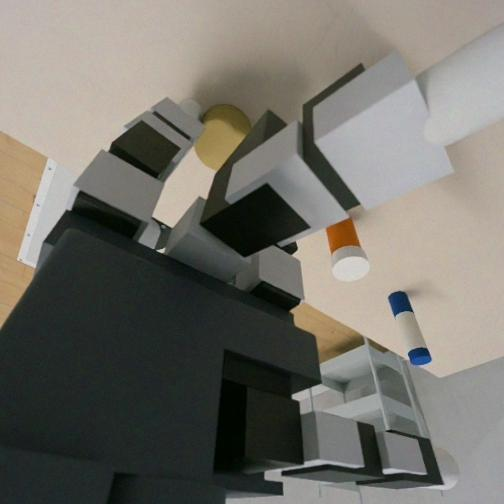

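Call:
move(
  joints={"hand_index_abd": -0.12, "hand_ring_abd": 0.12, "hand_current_limit": 0.0},
)

Call:
move(
  joints={"hand_index_abd": 0.0, "hand_ring_abd": 0.0},
  cameras=["wrist_camera"],
)

Call:
move(
  joints={"joint_2_rad": 0.30, "joint_4_rad": -0.90, "joint_6_rad": -1.86},
  min_time_s=1.5,
  cameras=["wrist_camera"],
)

Scene clock: 453.27 s.
move: done
base_odometry: x=-1.168 y=+0.549 heading=+2.736
base_tilt: forward=+0.1 right=+0.3
base_status: not commanded
joint_positions: joint_1_rad=+0.006 joint_2_rad=+0.349 joint_3_rad=+3.127 joint_4_rad=-1.000 joint_5_rad=-0.023 joint_6_rad=-1.757 joint_7_rad=+3.143 hand_index_mcp=+0.756 hand_index_abd=-0.122 hand_index_pip=+0.578 hand_index_dip=+0.699 hand_middle_mcp=-0.592 hand_middle_abd=+0.205 hand_middle_pip=+0.577 hand_middle_dip=+0.699 hand_ring_mcp=+0.755 hand_ring_abd=+0.121 hand_ring_pip=+0.578 hand_ring_dip=+0.696 hand_thumb_cmc=+0.712 hand_thumb_axl=+0.676 hand_thumb_mcp=+0.227 hand_thumb_ipl=+0.166 hand_current_limit=+0.000 hand_speed=-0.800
joint_status: all done
hand_state: goal,goal,goal,goal,goal,overload,goal,goal,goal,goal,goal,goal,goal,goal,goal,goal
index_mcp_current_ma: 0
index_abd_current_ma: 0
index_pip_current_ma: 0
index_dip_current_ma: 0
middle_mcp_current_ma: 3
middle_abd_current_ma: 0
middle_pip_current_ma: 0
middle_dip_current_ma: 0
ring_mcp_current_ma: 0
ring_abd_current_ma: 0
ring_pip_current_ma: 0
ring_dip_current_ma: 0
thumb_cmc_current_ma: 0
thumb_axl_current_ma: 0
thumb_mcp_current_ma: -1
thumb_ipl_current_ma: 0
hand_goal_index_mcp: 0.754
hand_goal_index_abd: -0.120
hand_goal_index_pip: 0.576
hand_goal_index_dip: 0.696
hand_goal_middle_mcp: -0.600
hand_goal_middle_abd: 0.000
hand_goal_middle_pip: 0.576
hand_goal_middle_dip: 0.696
hand_goal_ring_mcp: 0.754
hand_goal_ring_abd: 0.120
hand_goal_ring_pip: 0.576
hand_goal_ring_dip: 0.696
hand_goal_thumb_cmc: 0.710
hand_goal_thumb_axl: 0.678
hand_goal_thumb_mcp: 0.230
hand_goal_thumb_ipl: 0.168
motor_effort: joint_1_rad=-1(1) joint_2_rad=-22(24) joint_3_rad=+0(1) joint_4_rad=+12(14) joint_5_rad=-1(1) joint_6_rad=+0(1) joint_7_rad=-1(1)
hand_pose: x=+0.6654 y=-0.0105 z=+0.8474 quat_wxyz=(-0.003, -0.702, -0.712, -0.022) (m; base frame)
hand_target: x=+0.6862 y=-0.0079 z=+0.8351 quat_wxyz=(-0.009, -0.689, -0.724, -0.039) (m; base frame)
hand_status: not commanded
pictures: none

Scene clock: 453.87 s.
move: off_target
base_odometry: x=-1.168 y=+0.549 heading=+2.736
base_tilt: forward=+0.1 right=+0.3
base_status: not commanded
joint_positions: joint_1_rad=+0.006 joint_2_rad=+0.349 joint_3_rad=+3.127 joint_4_rad=-1.000 joint_5_rad=-0.023 joint_6_rad=-1.757 joint_7_rad=+3.144 hand_index_mcp=+0.756 hand_index_abd=-0.111 hand_index_pip=+0.578 hand_index_dip=+0.699 hand_middle_mcp=-0.592 hand_middle_abd=+0.205 hand_middle_pip=+0.577 hand_middle_dip=+0.699 hand_ring_mcp=+0.755 hand_ring_abd=+0.004 hand_ring_pip=+0.578 hand_ring_dip=+0.696 hand_thumb_cmc=+0.712 hand_thumb_axl=+0.676 hand_thumb_mcp=+0.227 hand_thumb_ipl=+0.166 hand_current_limit=+0.000 hand_speed=-0.800
joint_status: hand_index_abd off_target (ended at -0.111, target +0.000); the others done
hand_state: goal,blocked,goal,goal,goal,overload,goal,goal,goal,goal,goal,goal,goal,goal,goal,goal
index_mcp_current_ma: 0
index_abd_current_ma: -190
index_pip_current_ma: 0
index_dip_current_ma: 0
middle_mcp_current_ma: 3
middle_abd_current_ma: 0
middle_pip_current_ma: 0
middle_dip_current_ma: 0
ring_mcp_current_ma: 0
ring_abd_current_ma: 0
ring_pip_current_ma: 0
ring_dip_current_ma: 0
thumb_cmc_current_ma: 0
thumb_axl_current_ma: 0
thumb_mcp_current_ma: -1
thumb_ipl_current_ma: 0
hand_goal_index_mcp: 0.754
hand_goal_index_abd: 0.000
hand_goal_index_pip: 0.576
hand_goal_index_dip: 0.696
hand_goal_middle_mcp: -0.600
hand_goal_middle_abd: 0.000
hand_goal_middle_pip: 0.576
hand_goal_middle_dip: 0.696
hand_goal_ring_mcp: 0.754
hand_goal_ring_abd: 0.000
hand_goal_ring_pip: 0.576
hand_goal_ring_dip: 0.696
hand_goal_thumb_cmc: 0.710
hand_goal_thumb_axl: 0.678
hand_goal_thumb_mcp: 0.230
hand_goal_thumb_ipl: 0.168
motor_effort: joint_1_rad=+1(1) joint_2_rad=-21(22) joint_3_rad=+2(2) joint_4_rad=+12(12) joint_5_rad=+3(3) joint_6_rad=+0(1) joint_7_rad=-1(1)
hand_pose: x=+0.6654 y=-0.0105 z=+0.8474 quat_wxyz=(-0.003, -0.702, -0.712, -0.022) (m; base frame)
hand_target: x=+0.6862 y=-0.0079 z=+0.8351 quat_wxyz=(-0.009, -0.689, -0.724, -0.039) (m; base frame)
hand_status: not commanded
pictures: wrist_camera
Images, in order (width x height): wrist_camera 504x504.

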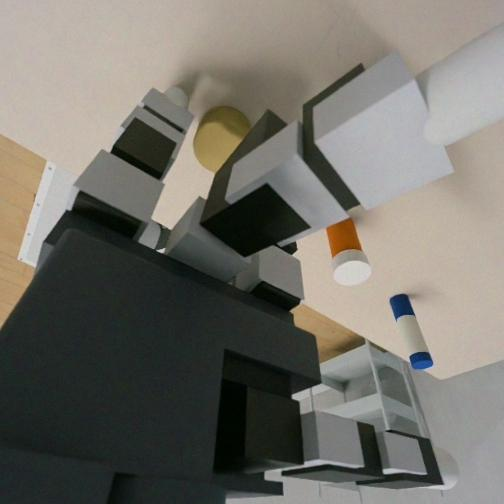

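Scene clock: 455.70 s.
move: done
base_odometry: x=-1.168 y=+0.549 heading=+2.736
base_tilt: forward=+0.1 right=+0.3
base_status: not commanded
joint_positions: joint_1_rad=+0.006 joint_2_rad=+0.316 joint_3_rad=+3.127 joint_4_rad=-0.916 joint_5_rad=-0.023 joint_6_rad=-1.793 joint_7_rad=+3.144 hand_index_mcp=+0.755 hand_index_abd=-0.003 hand_index_pip=+0.578 hand_index_dip=+0.699 hand_middle_mcp=-0.592 hand_middle_abd=+0.205 hand_middle_pip=+0.577 hand_middle_dip=+0.699 hand_ring_mcp=+0.755 hand_ring_abd=+0.003 hand_ring_pip=+0.578 hand_ring_dip=+0.696 hand_thumb_cmc=+0.712 hand_thumb_axl=+0.676 hand_thumb_mcp=+0.227 hand_thumb_ipl=+0.166 hand_current_limit=+0.000 hand_speed=-0.800
joint_status: all done
hand_state: goal,goal,goal,goal,goal,overload,goal,goal,goal,goal,goal,goal,goal,goal,goal,goal
index_mcp_current_ma: 0
index_abd_current_ma: 0
index_pip_current_ma: 0
index_dip_current_ma: 0
middle_mcp_current_ma: 3
middle_abd_current_ma: 0
middle_pip_current_ma: 0
middle_dip_current_ma: 0
ring_mcp_current_ma: 0
ring_abd_current_ma: 0
ring_pip_current_ma: 0
ring_dip_current_ma: 0
thumb_cmc_current_ma: 0
thumb_axl_current_ma: 0
thumb_mcp_current_ma: -1
thumb_ipl_current_ma: 0
hand_goal_index_mcp: 0.754
hand_goal_index_abd: 0.000
hand_goal_index_pip: 0.576
hand_goal_index_dip: 0.696
hand_goal_middle_mcp: -0.600
hand_goal_middle_abd: 0.000
hand_goal_middle_pip: 0.576
hand_goal_middle_dip: 0.696
hand_goal_ring_mcp: 0.754
hand_goal_ring_abd: 0.000
hand_goal_ring_pip: 0.576
hand_goal_ring_dip: 0.696
hand_goal_thumb_cmc: 0.710
hand_goal_thumb_axl: 0.678
hand_goal_thumb_mcp: 0.230
hand_goal_thumb_ipl: 0.168
on_its_own: hand_index_abd moved +0.108 to your old target +0.000
motor_effort: joint_1_rad=-1(1) joint_2_rad=-23(25) joint_3_rad=+0(2) joint_4_rad=+13(15) joint_5_rad=+0(3) joint_6_rad=+1(2) joint_7_rad=-1(1)
hand_pose: x=+0.6658 y=-0.0105 z=+0.8965 quat_wxyz=(-0.032, -0.700, -0.712, -0.051) (m; base frame)
hand_target: x=+0.6466 y=-0.0075 z=+0.9038 quat_wxyz=(-0.015, -0.686, -0.726, -0.043) (m; base frame)
hand_status: not commanded
pictures: wrist_camera
Images, in order (width x height): wrist_camera 504x504.

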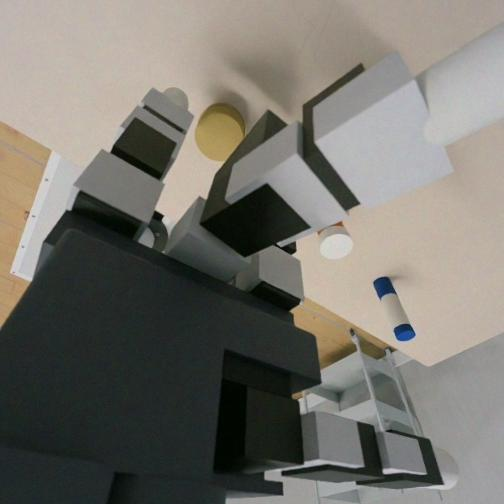

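Call:
move(
  joints={"joint_2_rad": 0.22, "joint_4_rad": -0.88, "joint_6_rad": -1.97, "hand_middle_mcp": 0.754},
  min_time_s=1.2,
  cameras=["wrist_camera"],
)

Call:
move(
  base={"translate_m": -0.45},
  cameras=["wrist_camera"],
)

Scene clock: 460.17 s.
move: done
base_odometry: x=-1.168 y=+0.549 heading=+2.736
base_tilt: forward=+0.1 right=+0.3
base_status: not commanded
joint_positions: joint_1_rad=+0.006 joint_2_rad=+0.235 joint_3_rad=+3.127 joint_4_rad=-0.897 joint_5_rad=-0.023 joint_6_rad=-1.900 joint_7_rad=+3.144 hand_index_mcp=+0.756 hand_index_abd=+0.002 hand_index_pip=+0.578 hand_index_dip=+0.699 hand_middle_mcp=+0.751 hand_middle_abd=+0.185 hand_middle_pip=+0.574 hand_middle_dip=+0.697 hand_ring_mcp=+0.755 hand_ring_abd=+0.003 hand_ring_pip=+0.578 hand_ring_dip=+0.696 hand_thumb_cmc=+0.712 hand_thumb_axl=+0.676 hand_thumb_mcp=+0.227 hand_thumb_ipl=+0.166 hand_current_limit=+0.000 hand_speed=-0.800
joint_status: all done
hand_state: goal,goal,goal,goal,goal,overload,goal,goal,goal,goal,goal,goal,goal,goal,goal,goal
index_mcp_current_ma: 0
index_abd_current_ma: 0
index_pip_current_ma: 0
index_dip_current_ma: 0
middle_mcp_current_ma: 0
middle_abd_current_ma: 0
middle_pip_current_ma: 0
middle_dip_current_ma: 0
ring_mcp_current_ma: 0
ring_abd_current_ma: 0
ring_pip_current_ma: 0
ring_dip_current_ma: 0
thumb_cmc_current_ma: 0
thumb_axl_current_ma: 0
thumb_mcp_current_ma: -1
thumb_ipl_current_ma: 0
hand_goal_index_mcp: 0.754
hand_goal_index_abd: 0.000
hand_goal_index_pip: 0.576
hand_goal_index_dip: 0.696
hand_goal_middle_mcp: 0.754
hand_goal_middle_abd: 0.000
hand_goal_middle_pip: 0.576
hand_goal_middle_dip: 0.696
hand_goal_ring_mcp: 0.754
hand_goal_ring_abd: 0.000
hand_goal_ring_pip: 0.576
hand_goal_ring_dip: 0.696
hand_goal_thumb_cmc: 0.710
hand_goal_thumb_axl: 0.678
hand_goal_thumb_mcp: 0.230
hand_goal_thumb_ipl: 0.168
motor_effort: joint_1_rad=-1(1) joint_2_rad=-19(24) joint_3_rad=+0(1) joint_4_rad=+13(14) joint_5_rad=+0(0) joint_6_rad=+1(2) joint_7_rad=-1(1)
hand_pose: x=+0.6193 y=-0.0106 z=+0.9339 quat_wxyz=(-0.030, -0.699, -0.713, -0.048) (m; base frame)
hand_target: x=+0.5984 y=-0.0072 z=+0.9401 quat_wxyz=(-0.013, -0.684, -0.728, -0.039) (m; base frame)
hand_status: not commanded
pictures: wrist_camera
Images, in order (width x height): wrist_camera 504x504.

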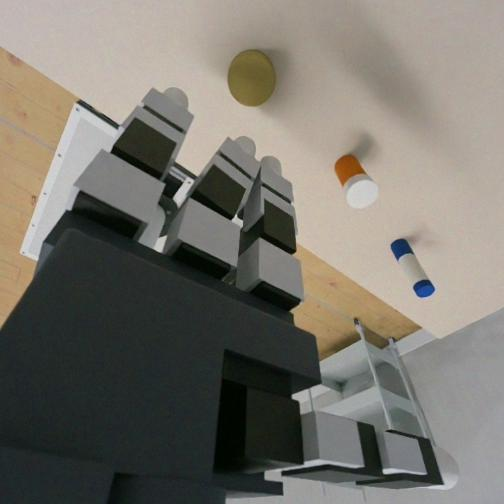

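Scene clock: 462.40 s.
move: done
base_odometry: x=-0.755 y=+0.371 heading=+2.735
base_tilt: forward=+0.1 right=+0.3
base_status: done
joint_positions: joint_1_rad=+0.006 joint_2_rad=+0.217 joint_3_rad=+3.127 joint_4_rad=-0.894 joint_5_rad=-0.023 joint_6_rad=-1.907 joint_7_rad=+3.144 hand_index_mcp=+0.755 hand_index_abd=+0.002 hand_index_pip=+0.578 hand_index_dip=+0.699 hand_middle_mcp=+0.752 hand_middle_abd=+0.185 hand_middle_pip=+0.574 hand_middle_dip=+0.697 hand_ring_mcp=+0.755 hand_ring_abd=+0.003 hand_ring_pip=+0.578 hand_ring_dip=+0.696 hand_thumb_cmc=+0.712 hand_thumb_axl=+0.676 hand_thumb_mcp=+0.227 hand_thumb_ipl=+0.166 hand_current_limit=+0.000 hand_speed=-0.800
joint_status: not commanded
hand_state: goal,goal,goal,goal,goal,overload,goal,goal,goal,goal,goal,goal,goal,goal,goal,goal
index_mcp_current_ma: 0
index_abd_current_ma: 0
index_pip_current_ma: 0
index_dip_current_ma: 0
middle_mcp_current_ma: 0
middle_abd_current_ma: 0
middle_pip_current_ma: 0
middle_dip_current_ma: 0
ring_mcp_current_ma: 0
ring_abd_current_ma: 0
ring_pip_current_ma: 0
ring_dip_current_ma: 0
thumb_cmc_current_ma: 0
thumb_axl_current_ma: 0
thumb_mcp_current_ma: -1
thumb_ipl_current_ma: 0
hand_goal_index_mcp: 0.754
hand_goal_index_abd: 0.000
hand_goal_index_pip: 0.576
hand_goal_index_dip: 0.696
hand_goal_middle_mcp: 0.754
hand_goal_middle_abd: 0.000
hand_goal_middle_pip: 0.576
hand_goal_middle_dip: 0.696
hand_goal_ring_mcp: 0.754
hand_goal_ring_abd: 0.000
hand_goal_ring_pip: 0.576
hand_goal_ring_dip: 0.696
hand_goal_thumb_cmc: 0.710
hand_goal_thumb_axl: 0.678
hand_goal_thumb_mcp: 0.230
hand_goal_thumb_ipl: 0.168
motor_effort: joint_1_rad=-1(2) joint_2_rad=-20(24) joint_3_rad=+0(1) joint_4_rad=+13(13) joint_5_rad=+0(1) joint_6_rad=+1(2) joint_7_rad=-1(1)
hand_pose: x=+0.6128 y=-0.0107 z=+0.9434 quat_wxyz=(-0.035, -0.699, -0.712, -0.052) (m; base frame)
hand_target: x=+0.5984 y=-0.0072 z=+0.9401 quat_wxyz=(-0.013, -0.684, -0.728, -0.039) (m; base frame)
hand_status: not commanded
pictures: wrist_camera
Images, in order (width x height): wrist_camera 504x504.

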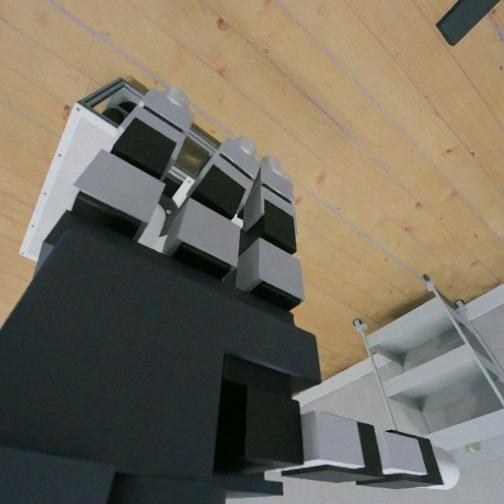

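Call:
move(
  base={"rotate_rad": -3.1416},
  speeds={"rotate_rad": 1.2},
  joints={"joint_1_rad": -0.2, "joint_2_rad": -0.5, "joint_4_rad": -1.8, "joint_6_rad": -0.1, "joint_7_rad": 2.46},
  cameras=["wrist_camera", "base_camera"],
)

Scene clock: 468.23 s.
move: done
base_odometry: x=-0.755 y=+0.371 heading=-0.406
base_tilt: forward=+0.1 right=+0.3
base_status: done
joint_positions: joint_1_rad=-0.178 joint_2_rad=-0.488 joint_3_rad=+3.127 joint_4_rad=-1.779 joint_5_rad=-0.023 joint_6_rad=-0.183 joint_7_rad=+2.507 hand_index_mcp=+0.759 hand_index_abd=+0.002 hand_index_pip=+0.578 hand_index_dip=+0.699 hand_middle_mcp=+0.759 hand_middle_abd=+0.186 hand_middle_pip=+0.575 hand_middle_dip=+0.697 hand_ring_mcp=+0.760 hand_ring_abd=+0.003 hand_ring_pip=+0.578 hand_ring_dip=+0.696 hand_thumb_cmc=+0.715 hand_thumb_axl=+0.676 hand_thumb_mcp=+0.228 hand_thumb_ipl=+0.166 hand_current_limit=+0.000 hand_speed=-0.800
joint_status: all done
hand_state: goal,goal,goal,goal,goal,overload,goal,goal,goal,goal,goal,goal,goal,goal,goal,goal
index_mcp_current_ma: 1
index_abd_current_ma: 0
index_pip_current_ma: 0
index_dip_current_ma: 0
middle_mcp_current_ma: 1
middle_abd_current_ma: 0
middle_pip_current_ma: 0
middle_dip_current_ma: 0
ring_mcp_current_ma: 2
ring_abd_current_ma: 0
ring_pip_current_ma: 0
ring_dip_current_ma: 0
thumb_cmc_current_ma: 1
thumb_axl_current_ma: 0
thumb_mcp_current_ma: 0
thumb_ipl_current_ma: 0
hand_goal_index_mcp: 0.754
hand_goal_index_abd: 0.000
hand_goal_index_pip: 0.576
hand_goal_index_dip: 0.696
hand_goal_middle_mcp: 0.754
hand_goal_middle_abd: 0.000
hand_goal_middle_pip: 0.576
hand_goal_middle_dip: 0.696
hand_goal_ring_mcp: 0.754
hand_goal_ring_abd: 0.000
hand_goal_ring_pip: 0.576
hand_goal_ring_dip: 0.696
hand_goal_thumb_cmc: 0.710
hand_goal_thumb_axl: 0.678
hand_goal_thumb_mcp: 0.230
hand_goal_thumb_ipl: 0.168
motor_effort: joint_1_rad=-1(2) joint_2_rad=-3(21) joint_3_rad=+1(1) joint_4_rad=+18(18) joint_5_rad=+0(1) joint_6_rad=+9(9) joint_7_rad=-1(1)
hand_pose: x=+0.5237 y=+0.0135 z=+1.2230 quat_wxyz=(-0.263, -0.570, -0.356, -0.692) (m; base frame)
hand_target: x=+0.5146 y=+0.0153 z=+1.2349 quat_wxyz=(-0.241, -0.554, -0.329, -0.726) (m; base frame)
hand_status: not commanded
pictures: base_camera, wrist_camera
Images, in order (width x height): base_camera 644x364, wrist_camera 504x504.

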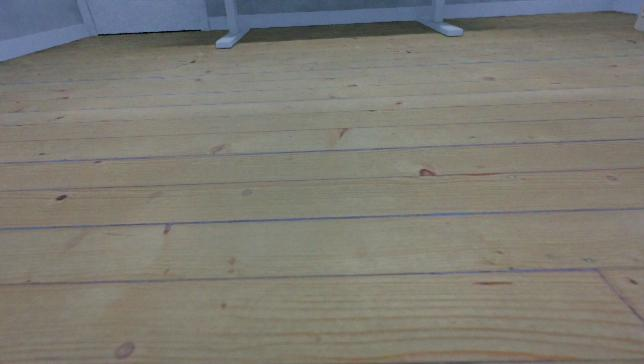

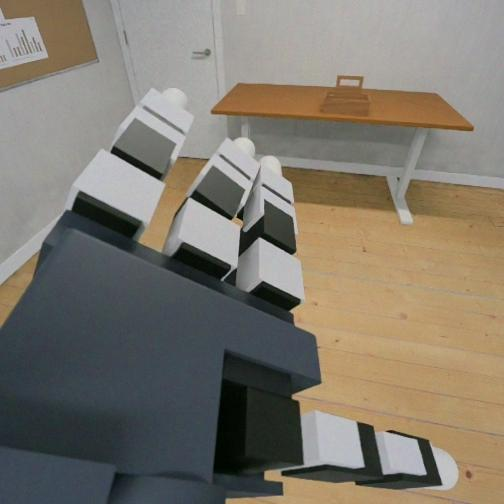

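Call:
zoom_image(
  camera="wrist_camera",
  region=[200, 60, 480, 160],
)

Scaled by 1.800 from the camera's 504x504 image, which has a finer 720x720 frame.

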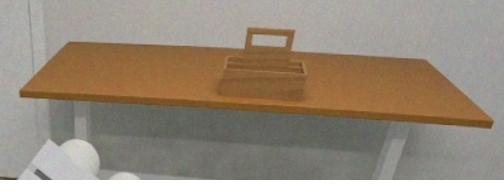

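Call:
move(
  base={"translate_m": 1.1, "strafe_m": -0.12, "rotate_rad": 0.08},
  joints={"joint_1_rad": -0.3, "joint_2_rad": -0.4, "joint_4_rad": -1.86, "joint_6_rad": -0.21},
  cameras=["wrist_camera", "base_camera"],
)

Scene clock: 477.77 s.
move: done
base_odometry: x=+0.209 y=-0.174 heading=-0.325
base_tilt: forward=+0.1 right=+0.3
base_status: done
joint_positions: joint_1_rad=-0.284 joint_2_rad=-0.403 joint_3_rad=+3.127 joint_4_rad=-1.845 joint_5_rad=-0.023 joint_6_rad=-0.183 joint_7_rad=+2.507 hand_index_mcp=+0.760 hand_index_abd=+0.002 hand_index_pip=+0.578 hand_index_dip=+0.699 hand_middle_mcp=+0.760 hand_middle_abd=+0.186 hand_middle_pip=+0.576 hand_middle_dip=+0.697 hand_ring_mcp=+0.762 hand_ring_abd=+0.003 hand_ring_pip=+0.578 hand_ring_dip=+0.696 hand_thumb_cmc=+0.716 hand_thumb_axl=+0.676 hand_thumb_mcp=+0.229 hand_thumb_ipl=+0.166 hand_current_limit=+0.000 hand_speed=-0.800
joint_status: all done
hand_state: goal,goal,goal,goal,goal,overload,goal,goal,goal,goal,goal,goal,goal,goal,goal,goal
index_mcp_current_ma: 2
index_abd_current_ma: 0
index_pip_current_ma: 0
index_dip_current_ma: 0
middle_mcp_current_ma: 2
middle_abd_current_ma: 0
middle_pip_current_ma: 0
middle_dip_current_ma: 0
ring_mcp_current_ma: 3
ring_abd_current_ma: 0
ring_pip_current_ma: 0
ring_dip_current_ma: 0
thumb_cmc_current_ma: 2
thumb_axl_current_ma: 0
thumb_mcp_current_ma: 0
thumb_ipl_current_ma: 0
hand_goal_index_mcp: 0.754
hand_goal_index_abd: 0.000
hand_goal_index_pip: 0.576
hand_goal_index_dip: 0.696
hand_goal_middle_mcp: 0.754
hand_goal_middle_abd: 0.000
hand_goal_middle_pip: 0.576
hand_goal_middle_dip: 0.696
hand_goal_ring_mcp: 0.754
hand_goal_ring_abd: 0.000
hand_goal_ring_pip: 0.576
hand_goal_ring_dip: 0.696
hand_goal_thumb_cmc: 0.710
hand_goal_thumb_axl: 0.678
hand_goal_thumb_mcp: 0.230
hand_goal_thumb_ipl: 0.168
motor_effort: joint_1_rad=+0(2) joint_2_rad=-6(9) joint_3_rad=+1(3) joint_4_rad=+18(20) joint_5_rad=+0(1) joint_6_rad=+9(11) joint_7_rad=-1(1)
hand_pose: x=+0.5690 y=+0.0704 z=+1.1465 quat_wxyz=(-0.209, -0.595, -0.416, -0.655) (m; base frame)
hand_target: x=+0.5717 y=+0.0747 z=+1.1231 quat_wxyz=(-0.177, -0.618, -0.410, -0.647) (m; base frame)
hand_status: not commanded
pictures: base_camera, wrist_camera
Images, in order (width x height): base_camera 644x364, wrist_camera 504x504.

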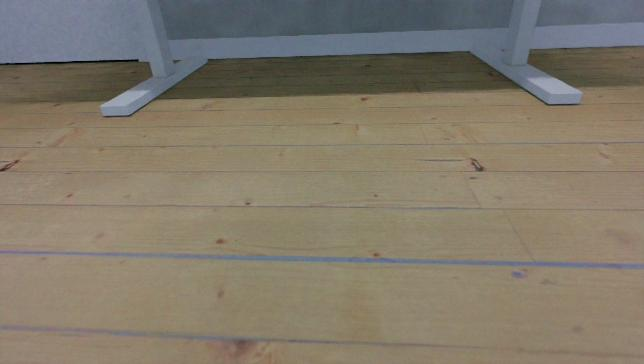

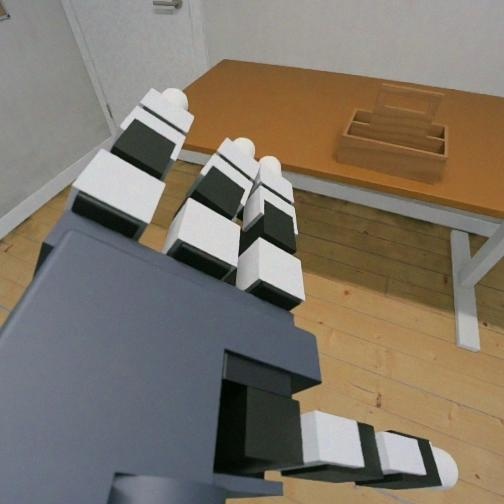

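Call:
zoom_image(
  camera="wrist_camera",
  region=[320, 70, 470, 190],
)

Scaled by 3.360 from the camera's 504x504 image, which has a finer 720x720 frame.

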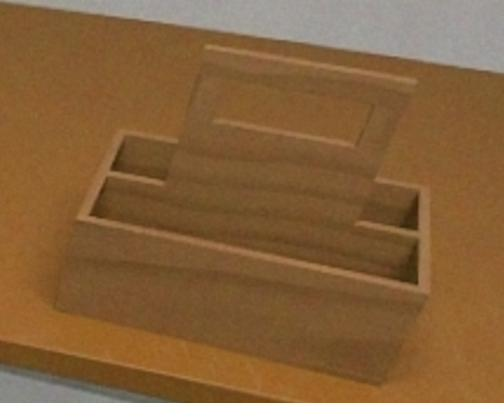

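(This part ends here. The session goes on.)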